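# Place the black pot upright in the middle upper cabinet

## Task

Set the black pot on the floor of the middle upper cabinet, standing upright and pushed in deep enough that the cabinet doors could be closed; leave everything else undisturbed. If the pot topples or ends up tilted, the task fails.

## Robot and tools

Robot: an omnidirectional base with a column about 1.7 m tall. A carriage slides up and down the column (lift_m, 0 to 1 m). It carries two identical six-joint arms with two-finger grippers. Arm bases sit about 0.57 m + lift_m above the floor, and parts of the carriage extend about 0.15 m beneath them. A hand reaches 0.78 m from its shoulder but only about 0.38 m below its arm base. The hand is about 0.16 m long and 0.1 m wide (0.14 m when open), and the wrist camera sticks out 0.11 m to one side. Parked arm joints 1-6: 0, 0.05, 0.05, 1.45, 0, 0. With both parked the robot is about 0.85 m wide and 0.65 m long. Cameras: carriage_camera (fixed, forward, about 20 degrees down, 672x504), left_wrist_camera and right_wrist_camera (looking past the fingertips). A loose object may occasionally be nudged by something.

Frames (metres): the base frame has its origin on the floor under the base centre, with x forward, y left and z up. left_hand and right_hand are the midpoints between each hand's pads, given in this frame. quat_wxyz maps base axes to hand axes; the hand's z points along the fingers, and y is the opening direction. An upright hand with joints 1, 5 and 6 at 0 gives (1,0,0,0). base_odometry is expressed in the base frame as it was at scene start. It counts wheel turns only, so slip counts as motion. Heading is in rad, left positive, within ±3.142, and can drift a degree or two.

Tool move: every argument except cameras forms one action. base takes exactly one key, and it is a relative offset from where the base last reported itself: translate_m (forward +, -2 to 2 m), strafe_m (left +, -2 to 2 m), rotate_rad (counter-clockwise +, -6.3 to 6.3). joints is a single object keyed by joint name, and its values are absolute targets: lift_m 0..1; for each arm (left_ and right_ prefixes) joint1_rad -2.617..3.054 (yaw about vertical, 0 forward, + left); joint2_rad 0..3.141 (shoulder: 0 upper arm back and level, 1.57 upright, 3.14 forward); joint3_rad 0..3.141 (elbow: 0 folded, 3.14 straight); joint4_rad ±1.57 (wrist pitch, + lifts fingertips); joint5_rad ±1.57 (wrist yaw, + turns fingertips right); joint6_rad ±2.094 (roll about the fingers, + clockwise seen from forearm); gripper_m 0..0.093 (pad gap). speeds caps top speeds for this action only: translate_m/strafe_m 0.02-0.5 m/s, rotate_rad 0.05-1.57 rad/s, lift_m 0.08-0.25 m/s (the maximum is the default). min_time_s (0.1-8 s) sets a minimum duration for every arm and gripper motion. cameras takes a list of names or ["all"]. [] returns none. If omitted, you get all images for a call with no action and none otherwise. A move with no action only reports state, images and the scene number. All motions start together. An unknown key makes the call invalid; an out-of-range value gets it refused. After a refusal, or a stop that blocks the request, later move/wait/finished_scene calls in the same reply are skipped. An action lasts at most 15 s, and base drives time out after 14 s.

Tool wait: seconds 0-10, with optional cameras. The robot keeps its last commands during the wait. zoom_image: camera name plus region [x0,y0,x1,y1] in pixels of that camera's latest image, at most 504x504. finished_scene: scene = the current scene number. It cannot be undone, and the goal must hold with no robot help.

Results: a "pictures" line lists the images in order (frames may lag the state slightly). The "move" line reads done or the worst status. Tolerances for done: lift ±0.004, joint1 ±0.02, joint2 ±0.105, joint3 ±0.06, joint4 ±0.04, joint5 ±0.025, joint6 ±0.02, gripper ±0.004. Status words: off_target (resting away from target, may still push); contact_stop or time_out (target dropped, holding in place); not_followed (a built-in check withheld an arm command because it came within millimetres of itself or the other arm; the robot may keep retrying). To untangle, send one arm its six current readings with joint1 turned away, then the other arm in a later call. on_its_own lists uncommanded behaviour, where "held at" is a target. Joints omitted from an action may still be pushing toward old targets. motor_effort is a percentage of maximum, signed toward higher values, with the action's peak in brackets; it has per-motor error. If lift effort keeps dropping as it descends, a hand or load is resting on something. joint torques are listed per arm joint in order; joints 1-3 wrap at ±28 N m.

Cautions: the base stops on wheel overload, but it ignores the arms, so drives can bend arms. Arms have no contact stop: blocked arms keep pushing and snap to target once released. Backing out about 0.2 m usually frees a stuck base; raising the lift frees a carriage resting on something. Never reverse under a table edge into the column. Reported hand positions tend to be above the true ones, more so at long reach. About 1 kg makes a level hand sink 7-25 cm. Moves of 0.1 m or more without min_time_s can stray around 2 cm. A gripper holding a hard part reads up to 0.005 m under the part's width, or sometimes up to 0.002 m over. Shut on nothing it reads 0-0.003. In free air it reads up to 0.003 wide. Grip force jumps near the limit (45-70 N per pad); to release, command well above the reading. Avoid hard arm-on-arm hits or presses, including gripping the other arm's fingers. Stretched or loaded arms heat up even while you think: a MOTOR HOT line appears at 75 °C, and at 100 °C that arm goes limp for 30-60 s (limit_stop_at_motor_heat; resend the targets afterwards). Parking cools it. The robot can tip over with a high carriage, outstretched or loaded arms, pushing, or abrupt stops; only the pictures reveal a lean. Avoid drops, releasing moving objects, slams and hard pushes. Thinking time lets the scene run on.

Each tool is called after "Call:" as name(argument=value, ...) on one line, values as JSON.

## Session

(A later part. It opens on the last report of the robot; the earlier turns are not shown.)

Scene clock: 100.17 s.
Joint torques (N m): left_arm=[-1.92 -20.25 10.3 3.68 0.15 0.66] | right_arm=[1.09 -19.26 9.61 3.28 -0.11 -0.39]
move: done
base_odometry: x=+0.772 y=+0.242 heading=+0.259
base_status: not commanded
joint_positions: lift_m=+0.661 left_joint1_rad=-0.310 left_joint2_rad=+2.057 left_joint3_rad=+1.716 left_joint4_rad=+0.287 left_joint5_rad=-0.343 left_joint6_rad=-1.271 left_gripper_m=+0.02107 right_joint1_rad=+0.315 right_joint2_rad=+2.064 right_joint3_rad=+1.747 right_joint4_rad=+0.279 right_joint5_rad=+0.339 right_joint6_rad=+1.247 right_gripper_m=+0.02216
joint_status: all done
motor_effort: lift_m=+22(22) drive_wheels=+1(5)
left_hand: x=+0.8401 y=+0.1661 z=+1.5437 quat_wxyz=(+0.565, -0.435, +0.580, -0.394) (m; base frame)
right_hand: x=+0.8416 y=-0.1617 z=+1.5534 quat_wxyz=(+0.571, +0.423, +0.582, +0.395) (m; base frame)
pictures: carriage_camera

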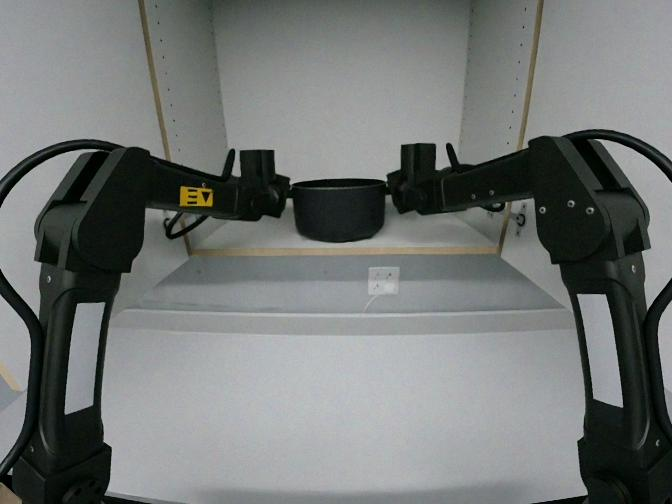

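Call:
move(joints={"lift_m":0.685}, speeds={"lift_m":0.08})

Call:
move(base={"translate_m":0.025}, speeds={"translate_m":0.06})

Call:
move(joints={"lift_m":0.66}, speeds={"lift_m":0.08})

Call:
move(joints={"lift_m":0.645}, speeds={"lift_m":0.08})

Call:
move(joints={"lift_m":0.632}, speeds={"lift_m":0.08}, cameras=["all"])

Call:
zoom_image(camera="carriage_camera", region=[180, 130, 500, 380])

Scene clock: 102.27 s.
Joint torques (N m): left_arm=[-1.99 -20.31 10.43 3.86 0.16 0.66] | right_arm=[1.16 -19.34 9.57 3.45 -0.08 -0.39]
move: done
base_odometry: x=+0.772 y=+0.242 heading=+0.259
base_status: not commanded
joint_positions: lift_m=+0.685 left_joint1_rad=-0.310 left_joint2_rad=+2.057 left_joint3_rad=+1.716 left_joint4_rad=+0.273 left_joint5_rad=-0.343 left_joint6_rad=-1.271 left_gripper_m=+0.02107 right_joint1_rad=+0.315 right_joint2_rad=+2.064 right_joint3_rad=+1.747 right_joint4_rad=+0.266 right_joint5_rad=+0.339 right_joint6_rad=+1.247 right_gripper_m=+0.02216
joint_status: all done
motor_effort: lift_m=+25(29) drive_wheels=-4(6)
left_hand: x=+0.8399 y=+0.1662 z=+1.5641 quat_wxyz=(+0.562, -0.436, +0.585, -0.390) (m; base frame)
right_hand: x=+0.8415 y=-0.1618 z=+1.5738 quat_wxyz=(+0.568, +0.425, +0.586, +0.391) (m; base frame)

Scene clock: 103.30 s.
Joint torques (N m): left_arm=[-1.99 -20.25 10.39 3.88 0.14 0.68] | right_arm=[1.07 -19.26 9.65 3.5 -0.09 -0.39]
move: done
base_odometry: x=+0.796 y=+0.248 heading=+0.260
base_status: done
joint_positions: lift_m=+0.685 left_joint1_rad=-0.310 left_joint2_rad=+2.057 left_joint3_rad=+1.716 left_joint4_rad=+0.270 left_joint5_rad=-0.343 left_joint6_rad=-1.271 left_gripper_m=+0.02107 right_joint1_rad=+0.315 right_joint2_rad=+2.064 right_joint3_rad=+1.747 right_joint4_rad=+0.263 right_joint5_rad=+0.339 right_joint6_rad=+1.247 right_gripper_m=+0.02216
joint_status: not commanded
motor_effort: lift_m=+25(25) drive_wheels=-5(8)
left_hand: x=+0.8399 y=+0.1662 z=+1.5633 quat_wxyz=(+0.561, -0.436, +0.586, -0.389) (m; base frame)
right_hand: x=+0.8415 y=-0.1618 z=+1.5731 quat_wxyz=(+0.568, +0.425, +0.587, +0.391) (m; base frame)

Scene clock: 104.00 s.
Joint torques (N m): left_arm=[-1.96 -20.25 10.36 3.65 0.16 0.65] | right_arm=[1.13 -19.28 9.58 3.29 -0.1 -0.4]
move: done
base_odometry: x=+0.796 y=+0.248 heading=+0.260
base_status: not commanded
joint_positions: lift_m=+0.660 left_joint1_rad=-0.310 left_joint2_rad=+2.057 left_joint3_rad=+1.716 left_joint4_rad=+0.289 left_joint5_rad=-0.343 left_joint6_rad=-1.270 left_gripper_m=+0.02107 right_joint1_rad=+0.315 right_joint2_rad=+2.064 right_joint3_rad=+1.747 right_joint4_rad=+0.282 right_joint5_rad=+0.339 right_joint6_rad=+1.246 right_gripper_m=+0.02216
joint_status: all done
motor_effort: lift_m=+22(22) drive_wheels=+1(6)
left_hand: x=+0.8401 y=+0.1661 z=+1.5432 quat_wxyz=(+0.565, -0.434, +0.580, -0.395) (m; base frame)
right_hand: x=+0.8416 y=-0.1617 z=+1.5530 quat_wxyz=(+0.572, +0.423, +0.581, +0.396) (m; base frame)

Scene clock: 104.57 s.
Joint torques (N m): left_arm=[-2.03 -20.23 10.36 3.1 0.16 0.52] | right_arm=[1.11 -19.32 9.58 2.83 -0.09 -0.31]
move: done
base_odometry: x=+0.796 y=+0.248 heading=+0.260
base_status: not commanded
joint_positions: lift_m=+0.645 left_joint1_rad=-0.310 left_joint2_rad=+2.057 left_joint3_rad=+1.716 left_joint4_rad=+0.339 left_joint5_rad=-0.344 left_joint6_rad=-1.257 left_gripper_m=+0.02100 right_joint1_rad=+0.315 right_joint2_rad=+2.064 right_joint3_rad=+1.747 right_joint4_rad=+0.323 right_joint5_rad=+0.339 right_joint6_rad=+1.241 right_gripper_m=+0.02216
joint_status: all done
on_its_own: left_joint4_rad moved +0.050 toward your old target +0.410; right_joint4_rad moved +0.041 toward your old target +0.400
motor_effort: lift_m=+21(22) drive_wheels=+1(2)
left_hand: x=+0.8404 y=+0.1661 z=+1.5400 quat_wxyz=(+0.578, -0.425, +0.566, -0.405) (m; base frame)
right_hand: x=+0.8418 y=-0.1618 z=+1.5477 quat_wxyz=(+0.581, +0.418, +0.568, +0.406) (m; base frame)

Scene clock: 105.10 s.
Joint torques (N m): left_arm=[-1.98 -19.52 9.87 2.79 0.2 0.59] | right_arm=[1.07 -18.29 9.63 2.53 -0.12 -0.3]
move: done
base_odometry: x=+0.796 y=+0.248 heading=+0.260
base_status: not commanded
joint_positions: lift_m=+0.632 left_joint1_rad=-0.310 left_joint2_rad=+2.051 left_joint3_rad=+1.721 left_joint4_rad=+0.364 left_joint5_rad=-0.345 left_joint6_rad=-1.264 left_gripper_m=+0.02076 right_joint1_rad=+0.315 right_joint2_rad=+2.055 right_joint3_rad=+1.747 right_joint4_rad=+0.346 right_joint5_rad=+0.339 right_joint6_rad=+1.237 right_gripper_m=+0.02173
joint_status: all done
motor_effort: lift_m=+20(21) drive_wheels=+1(2)
left_hand: x=+0.8392 y=+0.1667 z=+1.5395 quat_wxyz=(+0.585, -0.424, +0.552, -0.418) (m; base frame)
right_hand: x=+0.8399 y=-0.1624 z=+1.5454 quat_wxyz=(+0.589, +0.413, +0.558, +0.414) (m; base frame)
pictures: carriage_camera, left_wrist_camera, right_wrist_camera

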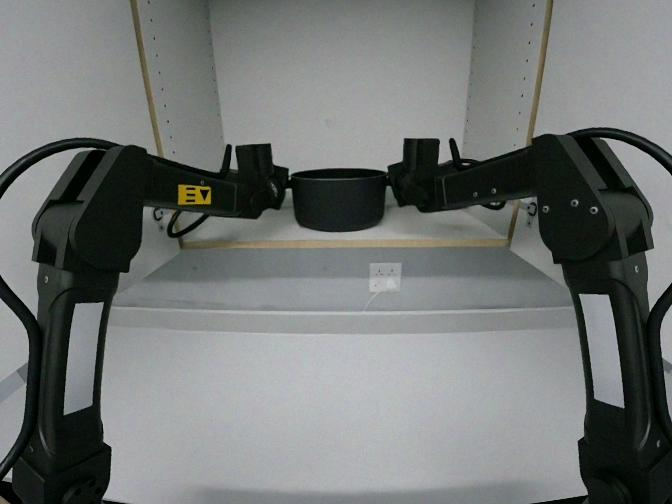

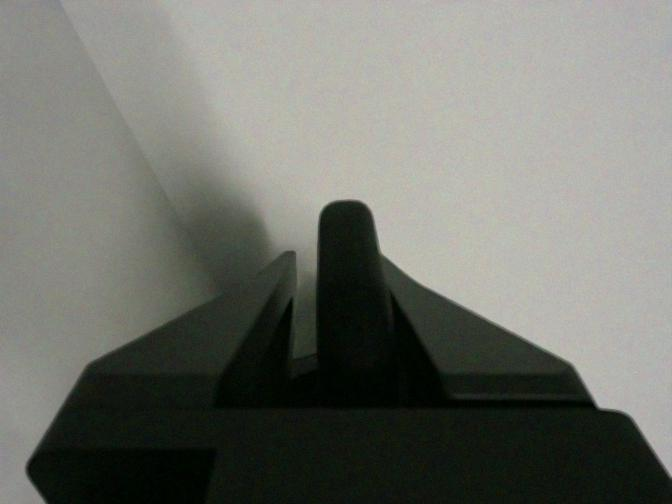

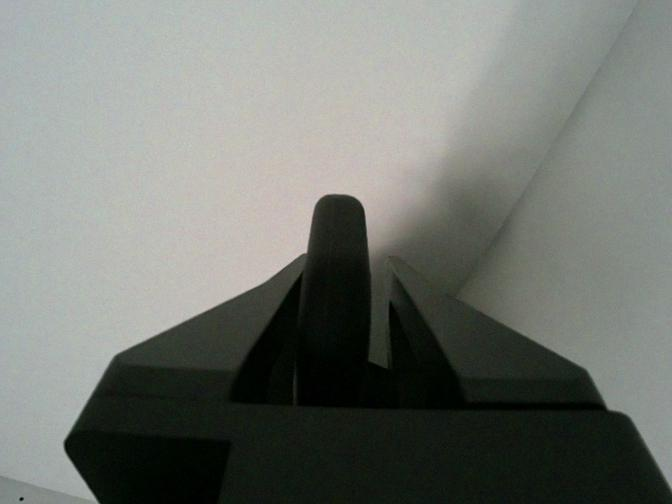

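Scaled by 1.575 from the camera's 672x504 image, which has a finer 960x720 frame.

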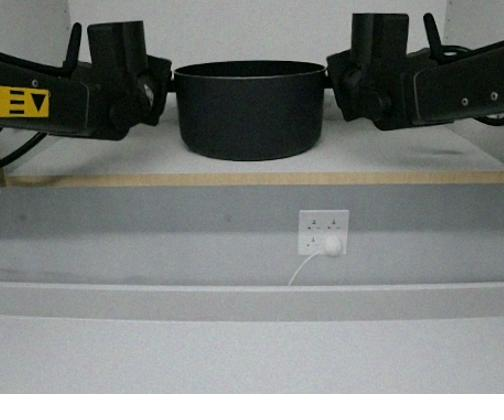

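Call:
move(joints={"lift_m":0.62,"left_joint4_rad":0.38,"right_joint4_rad":0.36}, speeds={"lift_m":0.08})

Call:
move(joints={"lift_m":0.612}, speeds={"lift_m":0.08}, cameras=["all"])

Call:
zoom_image(camera="carriage_camera", region=[180, 130, 500, 380])

Scene clock: 106.23 s.
Joint torques (N m): left_arm=[-1.94 -18.29 9.14 2.39 0.19 0.7] | right_arm=[1.03 -17.01 8.94 2.09 -0.13 -0.26]
move: done
MOTOR HOT: joint 2 (shoulder) of the left arm reports 75 °C; the controller stops that arm at 100 °C. To cool a motor, set the load down, stop pushing, or move to a pose that needs little force.
base_odometry: x=+0.796 y=+0.248 heading=+0.260
base_status: not commanded
joint_positions: lift_m=+0.620 left_joint1_rad=-0.311 left_joint2_rad=+2.040 left_joint3_rad=+1.728 left_joint4_rad=+0.369 left_joint5_rad=-0.345 left_joint6_rad=-1.273 left_gripper_m=+0.02055 right_joint1_rad=+0.316 right_joint2_rad=+2.044 right_joint3_rad=+1.755 right_joint4_rad=+0.347 right_joint5_rad=+0.339 right_joint6_rad=+1.235 right_gripper_m=+0.02148
joint_status: all done
motor_effort: lift_m=+21(21) drive_wheels=+1(4)
left_hand: x=+0.8368 y=+0.1670 z=+1.5386 quat_wxyz=(+0.587, -0.424, +0.542, -0.427) (m; base frame)
right_hand: x=+0.8374 y=-0.1630 z=+1.5443 quat_wxyz=(+0.593, +0.410, +0.552, +0.419) (m; base frame)

Scene clock: 106.70 s.
Joint torques (N m): left_arm=[-1.83 -17.54 8.69 2.27 0.21 0.72] | right_arm=[1.06 -16.25 8.58 2.06 -0.13 -0.26]
move: done
MOTOR HOT: still on. Joint 2 (shoulder) of the left arm reports 74 °C.
base_odometry: x=+0.796 y=+0.248 heading=+0.260
base_status: not commanded
joint_positions: lift_m=+0.612 left_joint1_rad=-0.312 left_joint2_rad=+2.033 left_joint3_rad=+1.733 left_joint4_rad=+0.377 left_joint5_rad=-0.345 left_joint6_rad=-1.276 left_gripper_m=+0.02044 right_joint1_rad=+0.316 right_joint2_rad=+2.037 right_joint3_rad=+1.761 right_joint4_rad=+0.349 right_joint5_rad=+0.339 right_joint6_rad=+1.235 right_gripper_m=+0.02141
joint_status: all done
motor_effort: lift_m=+20(21) drive_wheels=-5(6)
left_hand: x=+0.8350 y=+0.1669 z=+1.5391 quat_wxyz=(+0.590, -0.422, +0.535, -0.434) (m; base frame)
right_hand: x=+0.8356 y=-0.1633 z=+1.5442 quat_wxyz=(+0.596, +0.408, +0.546, +0.423) (m; base frame)
pictures: carriage_camera, left_wrist_camera, right_wrist_camera

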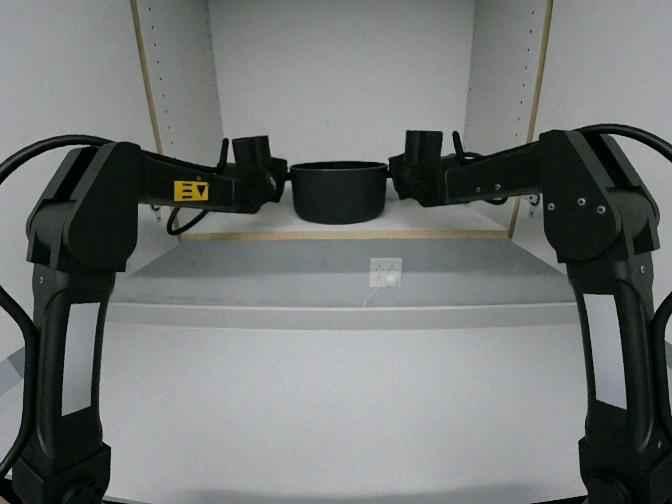

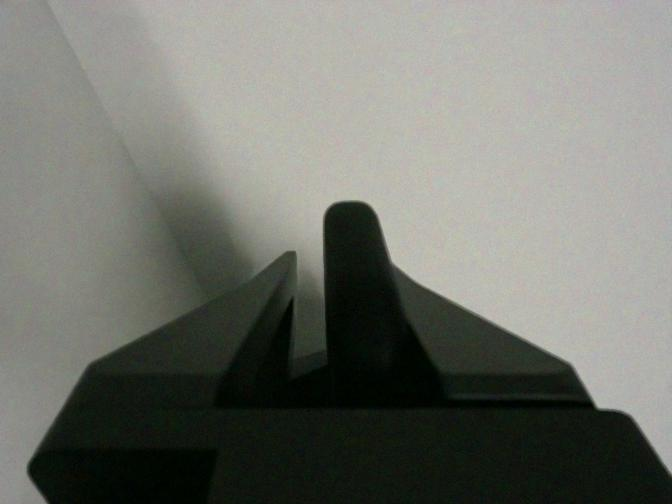

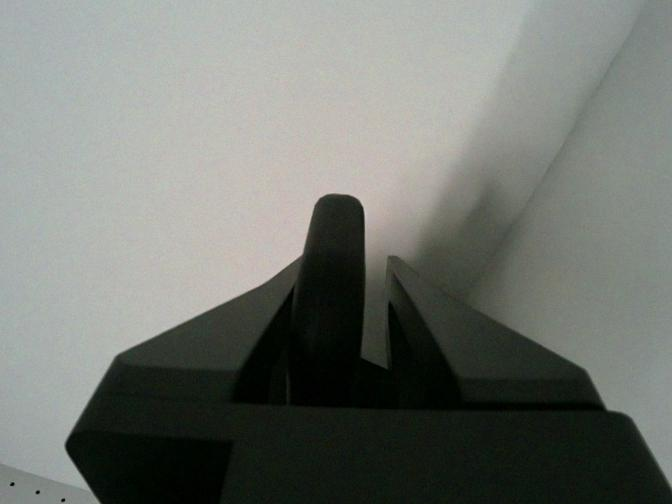

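Scaled by 1.575 from the camera's 672x504 image, which has a finer 960x720 frame.

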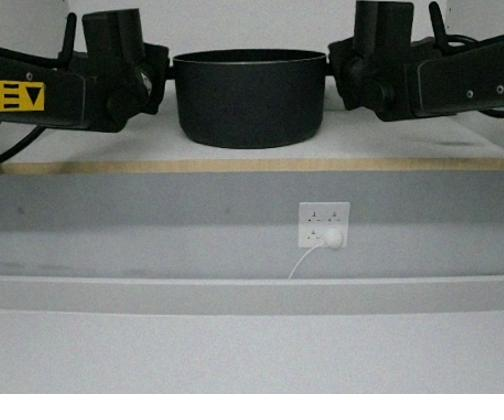

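Call:
move(joints={"lift_m":0.602}, speeds={"lift_m":0.08})

Call:
move(joints={"left_gripper_m":0.045,"right_gripper_m":0.045}, min_time_s=2.5, cameras=["all"])

Scene clock: 107.70 s.
Joint torques (N m): left_arm=[-1.73 -16.61 8.03 2.16 0.21 0.72] | right_arm=[0.98 -15.21 8.1 1.94 -0.14 -0.27]
move: done
MOTOR HOT: still on. Joint 2 (shoulder) of the left arm reports 74 °C.
base_odometry: x=+0.796 y=+0.248 heading=+0.260
base_status: not commanded
joint_positions: lift_m=+0.602 left_joint1_rad=-0.313 left_joint2_rad=+2.025 left_joint3_rad=+1.740 left_joint4_rad=+0.387 left_joint5_rad=-0.345 left_joint6_rad=-1.276 left_gripper_m=+0.02043 right_joint1_rad=+0.317 right_joint2_rad=+2.028 right_joint3_rad=+1.767 right_joint4_rad=+0.360 right_joint5_rad=+0.339 right_joint6_rad=+1.235 right_gripper_m=+0.02130
joint_status: all done
motor_effort: lift_m=+20(20) drive_wheels=-5(5)
left_hand: x=+0.8326 y=+0.1672 z=+1.5400 quat_wxyz=(+0.594, -0.419, +0.526, -0.441) (m; base frame)
right_hand: x=+0.8331 y=-0.1634 z=+1.5449 quat_wxyz=(+0.601, +0.405, +0.538, +0.431) (m; base frame)

Scene clock: 110.50 s.
Joint torques (N m): left_arm=[-1.32 -16.65 8.08 2.22 0.28 0.29] | right_arm=[0.81 -15.25 8.06 2.02 -0.19 -0.27]
move: done
MOTOR HOT: still on. Joint 2 (shoulder) of the left arm reports 75 °C.
base_odometry: x=+0.796 y=+0.248 heading=+0.260
base_status: not commanded
joint_positions: lift_m=+0.602 left_joint1_rad=-0.317 left_joint2_rad=+2.025 left_joint3_rad=+1.740 left_joint4_rad=+0.380 left_joint5_rad=-0.352 left_joint6_rad=-1.237 left_gripper_m=+0.04490 right_joint1_rad=+0.319 right_joint2_rad=+2.028 right_joint3_rad=+1.767 right_joint4_rad=+0.352 right_joint5_rad=+0.344 right_joint6_rad=+1.236 right_gripper_m=+0.04490
joint_status: all done
motor_effort: lift_m=+20(20) drive_wheels=-5(6)
left_hand: x=+0.8322 y=+0.1657 z=+1.5385 quat_wxyz=(+0.602, -0.410, +0.536, -0.427) (m; base frame)
right_hand: x=+0.8331 y=-0.1631 z=+1.5431 quat_wxyz=(+0.600, +0.407, +0.540, +0.428) (m; base frame)
pictures: carriage_camera, left_wrist_camera, right_wrist_camera

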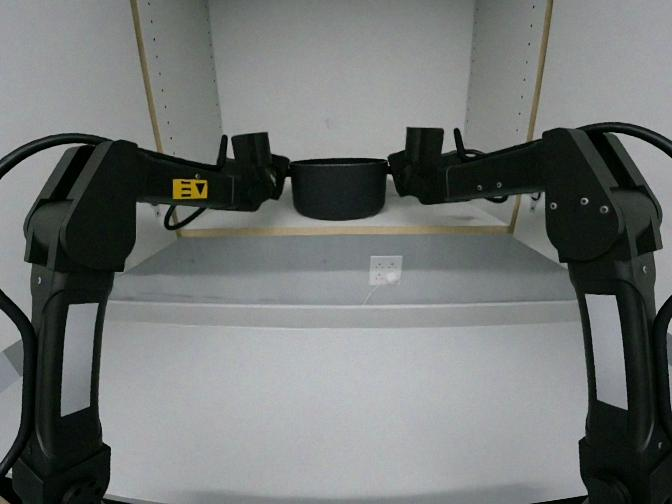

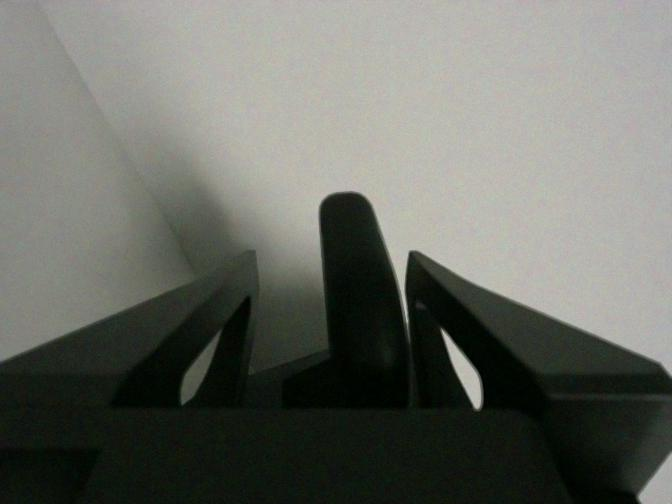

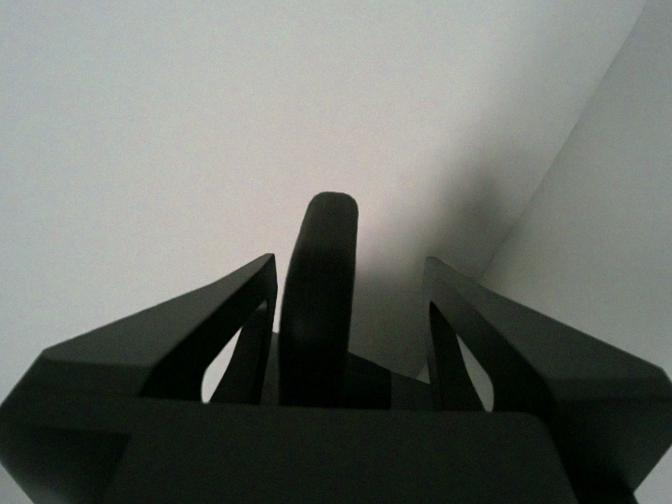

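Call:
move(joints={"left_gripper_m":0.075,"right_gripper_m":0.075,"lift_m":0.61}, min_time_s=1.5, speeds={"lift_m":0.08}, cameras=["left_wrist_camera","right_wrist_camera"])

Call:
move(base={"translate_m":-0.06}, speeds={"translate_m":0.05}, cameras=["all"])

Scene clock: 116.07 s.
Joint torques (N m): left_arm=[-0.75 -16.44 8.08 2.25 0.21 0.25] | right_arm=[0.36 -15.04 8.05 2.02 -0.17 -0.25]
move: done
MOTOR HOT: still on. Joint 2 (shoulder) of the left arm reports 76 °C.
base_odometry: x=+0.796 y=+0.248 heading=+0.260
base_status: not commanded
joint_positions: lift_m=+0.610 left_joint1_rad=-0.323 left_joint2_rad=+2.024 left_joint3_rad=+1.740 left_joint4_rad=+0.379 left_joint5_rad=-0.345 left_joint6_rad=-1.232 left_gripper_m=+0.07488 right_joint1_rad=+0.325 right_joint2_rad=+2.026 right_joint3_rad=+1.767 right_joint4_rad=+0.352 right_joint5_rad=+0.343 right_joint6_rad=+1.235 right_gripper_m=+0.07487
joint_status: all done
motor_effort: lift_m=+23(29) drive_wheels=+0(6)
left_hand: x=+0.8312 y=+0.1611 z=+1.5463 quat_wxyz=(+0.600, -0.405, +0.540, -0.429) (m; base frame)
right_hand: x=+0.8318 y=-0.1595 z=+1.5516 quat_wxyz=(+0.599, +0.405, +0.541, +0.430) (m; base frame)
pictures: left_wrist_camera, right_wrist_camera

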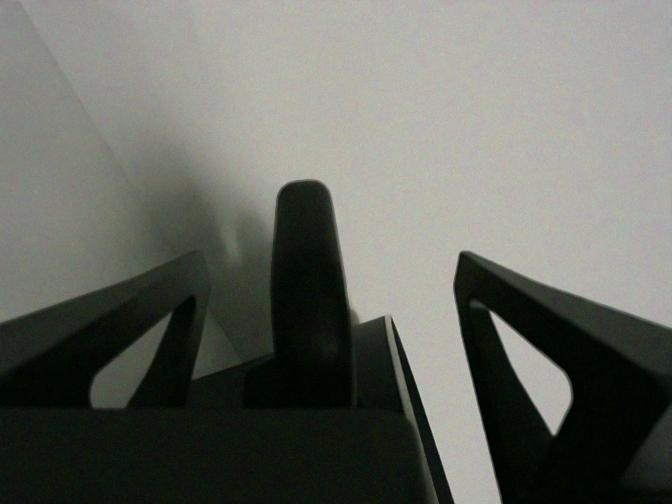

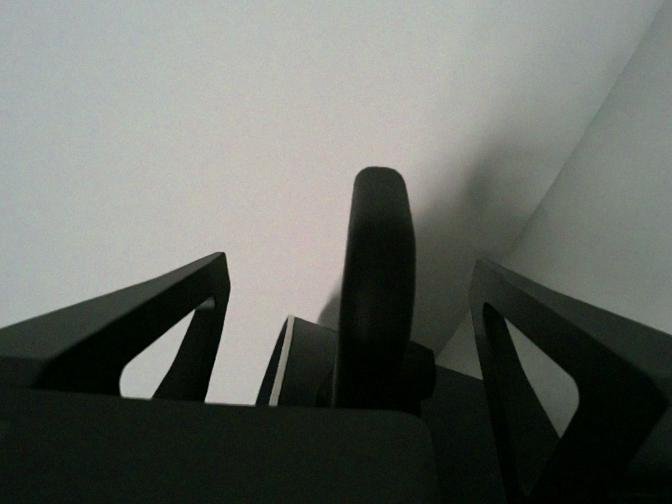

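Scene clock: 117.83 s.
Joint torques (N m): left_arm=[-0.55 -16.54 8.21 2.26 0.17 0.24] | right_arm=[0.18 -15.16 8.16 1.99 -0.18 -0.27]
move: done
MOTOR HOT: still on. Joint 2 (shoulder) of the left arm reports 75 °C.
base_odometry: x=+0.738 y=+0.233 heading=+0.259
base_status: done
joint_positions: lift_m=+0.610 left_joint1_rad=-0.326 left_joint2_rad=+2.024 left_joint3_rad=+1.740 left_joint4_rad=+0.378 left_joint5_rad=-0.342 left_joint6_rad=-1.232 left_gripper_m=+0.07488 right_joint1_rad=+0.325 right_joint2_rad=+2.026 right_joint3_rad=+1.767 right_joint4_rad=+0.350 right_joint5_rad=+0.343 right_joint6_rad=+1.235 right_gripper_m=+0.07487
joint_status: not commanded
motor_effort: lift_m=+23(24) drive_wheels=+1(11)
left_hand: x=+0.8308 y=+0.1589 z=+1.5462 quat_wxyz=(+0.599, -0.404, +0.541, -0.430) (m; base frame)
right_hand: x=+0.8318 y=-0.1594 z=+1.5514 quat_wxyz=(+0.598, +0.405, +0.541, +0.430) (m; base frame)
pictures: carriage_camera, left_wrist_camera, right_wrist_camera

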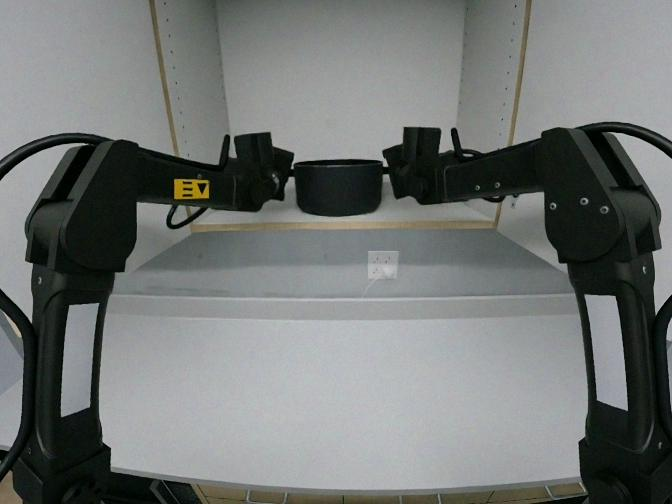

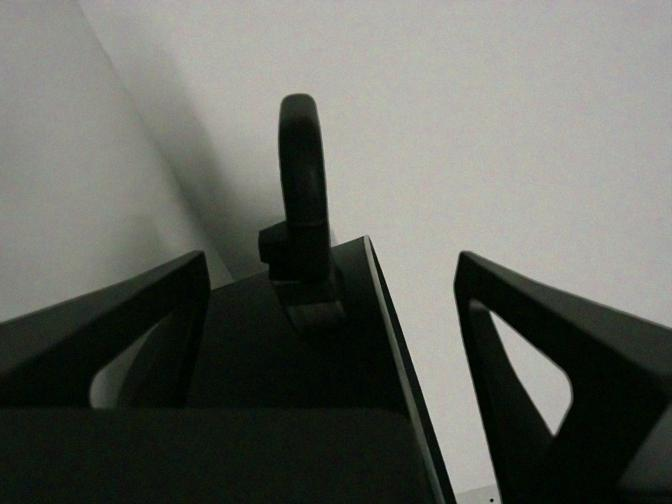

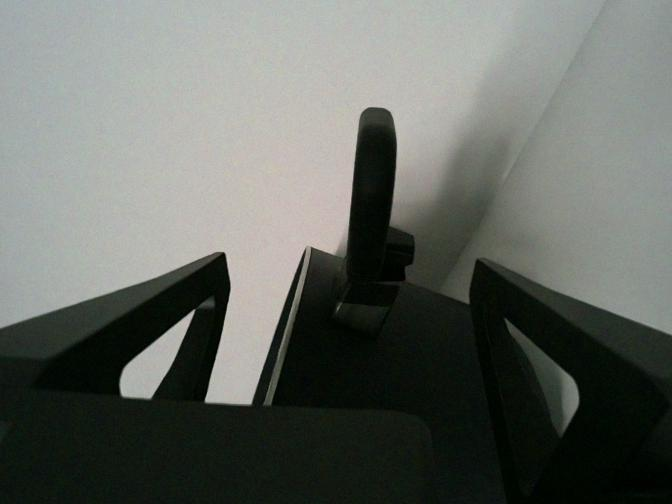

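Clear. Backing out and checking the placement.

Call:
move(base={"translate_m":-0.6}, speeds={"translate_m":0.2})

Call:
move(joints={"lift_m":0.75,"left_joint1_rad":0,"left_joint2_rad":0.05,"left_joint3_rad":0.05,"left_joint4_rad":1.45,"left_joint5_rad":0,"left_joint6_rad":0,"right_joint1_rad":0,"right_joint2_rad":0.05,"right_joint3_rad":0.05,"right_joint4_rad":1.45,"right_joint5_rad":0,"right_joint6_rad":0}, min_time_s=3, cameras=["carriage_camera"])

Call:
zoom_image(camera="carriage_camera", region=[220, 130, 460, 300])

Scene clock: 122.63 s.
Joint torques (N m): left_arm=[-0.42 -16.5 8.01 2.28 0.17 0.24] | right_arm=[0.18 -15.24 8.09 2.03 -0.18 -0.25]
move: done
MOTOR HOT: still on. Joint 2 (shoulder) of the left arm reports 75 °C.
base_odometry: x=+0.158 y=+0.079 heading=+0.259
base_status: done
joint_positions: lift_m=+0.610 left_joint1_rad=-0.326 left_joint2_rad=+2.024 left_joint3_rad=+1.740 left_joint4_rad=+0.377 left_joint5_rad=-0.340 left_joint6_rad=-1.232 left_gripper_m=+0.07488 right_joint1_rad=+0.327 right_joint2_rad=+2.026 right_joint3_rad=+1.767 right_joint4_rad=+0.350 right_joint5_rad=+0.342 right_joint6_rad=+1.234 right_gripper_m=+0.07488
joint_status: not commanded
motor_effort: lift_m=+23(24) drive_wheels=-2(12)
left_hand: x=+0.8307 y=+0.1582 z=+1.5460 quat_wxyz=(+0.599, -0.403, +0.542, -0.431) (m; base frame)
right_hand: x=+0.8315 y=-0.1581 z=+1.5512 quat_wxyz=(+0.598, +0.404, +0.542, +0.430) (m; base frame)

Scene clock: 125.93 s.
Joint torques (N m): left_arm=[0.59 3.62 4.62 0.05 0.17 0.17] | right_arm=[-0.7 3.66 4.29 -0.12 -0.2 -0.18]
move: done
MOTOR HOT: cleared for the motors of the left arm.
base_odometry: x=+0.158 y=+0.079 heading=+0.259
base_status: not commanded
joint_positions: lift_m=+0.750 left_joint1_rad=-0.006 left_joint2_rad=+0.056 left_joint3_rad=+0.055 left_joint4_rad=+1.434 left_joint5_rad=-0.014 left_joint6_rad=-0.013 left_gripper_m=+0.07489 right_joint1_rad=+0.006 right_joint2_rad=+0.054 right_joint3_rad=+0.056 right_joint4_rad=+1.440 right_joint5_rad=+0.015 right_joint6_rad=+0.016 right_gripper_m=+0.07488
joint_status: all done
motor_effort: lift_m=+23(28) drive_wheels=-2(4)
left_hand: x=+0.2578 y=+0.3056 z=+1.7557 quat_wxyz=(+0.998, -0.007, +0.069, -0.009) (m; base frame)
right_hand: x=+0.2555 y=-0.3059 z=+1.7562 quat_wxyz=(+0.998, +0.008, +0.064, +0.010) (m; base frame)
pictures: carriage_camera

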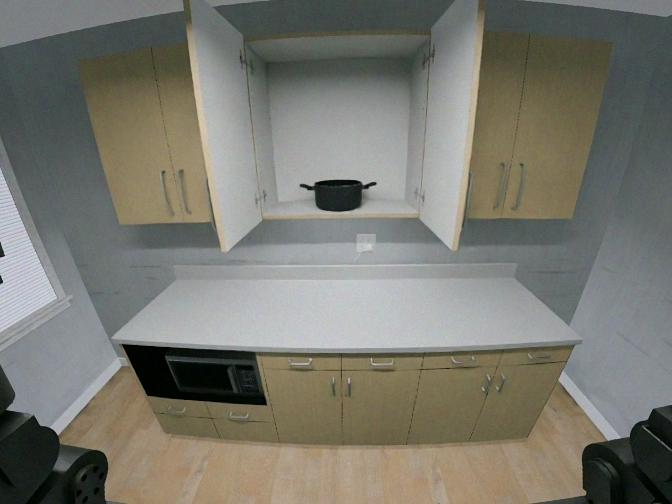

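Scaled by 2.100 from the camera's 672x504 image, which has a finer 960x720 frame.

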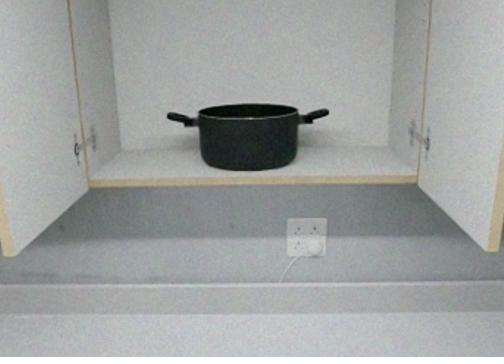

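Call:
finished_scene(scene=2)

The scene is finished: the task was done.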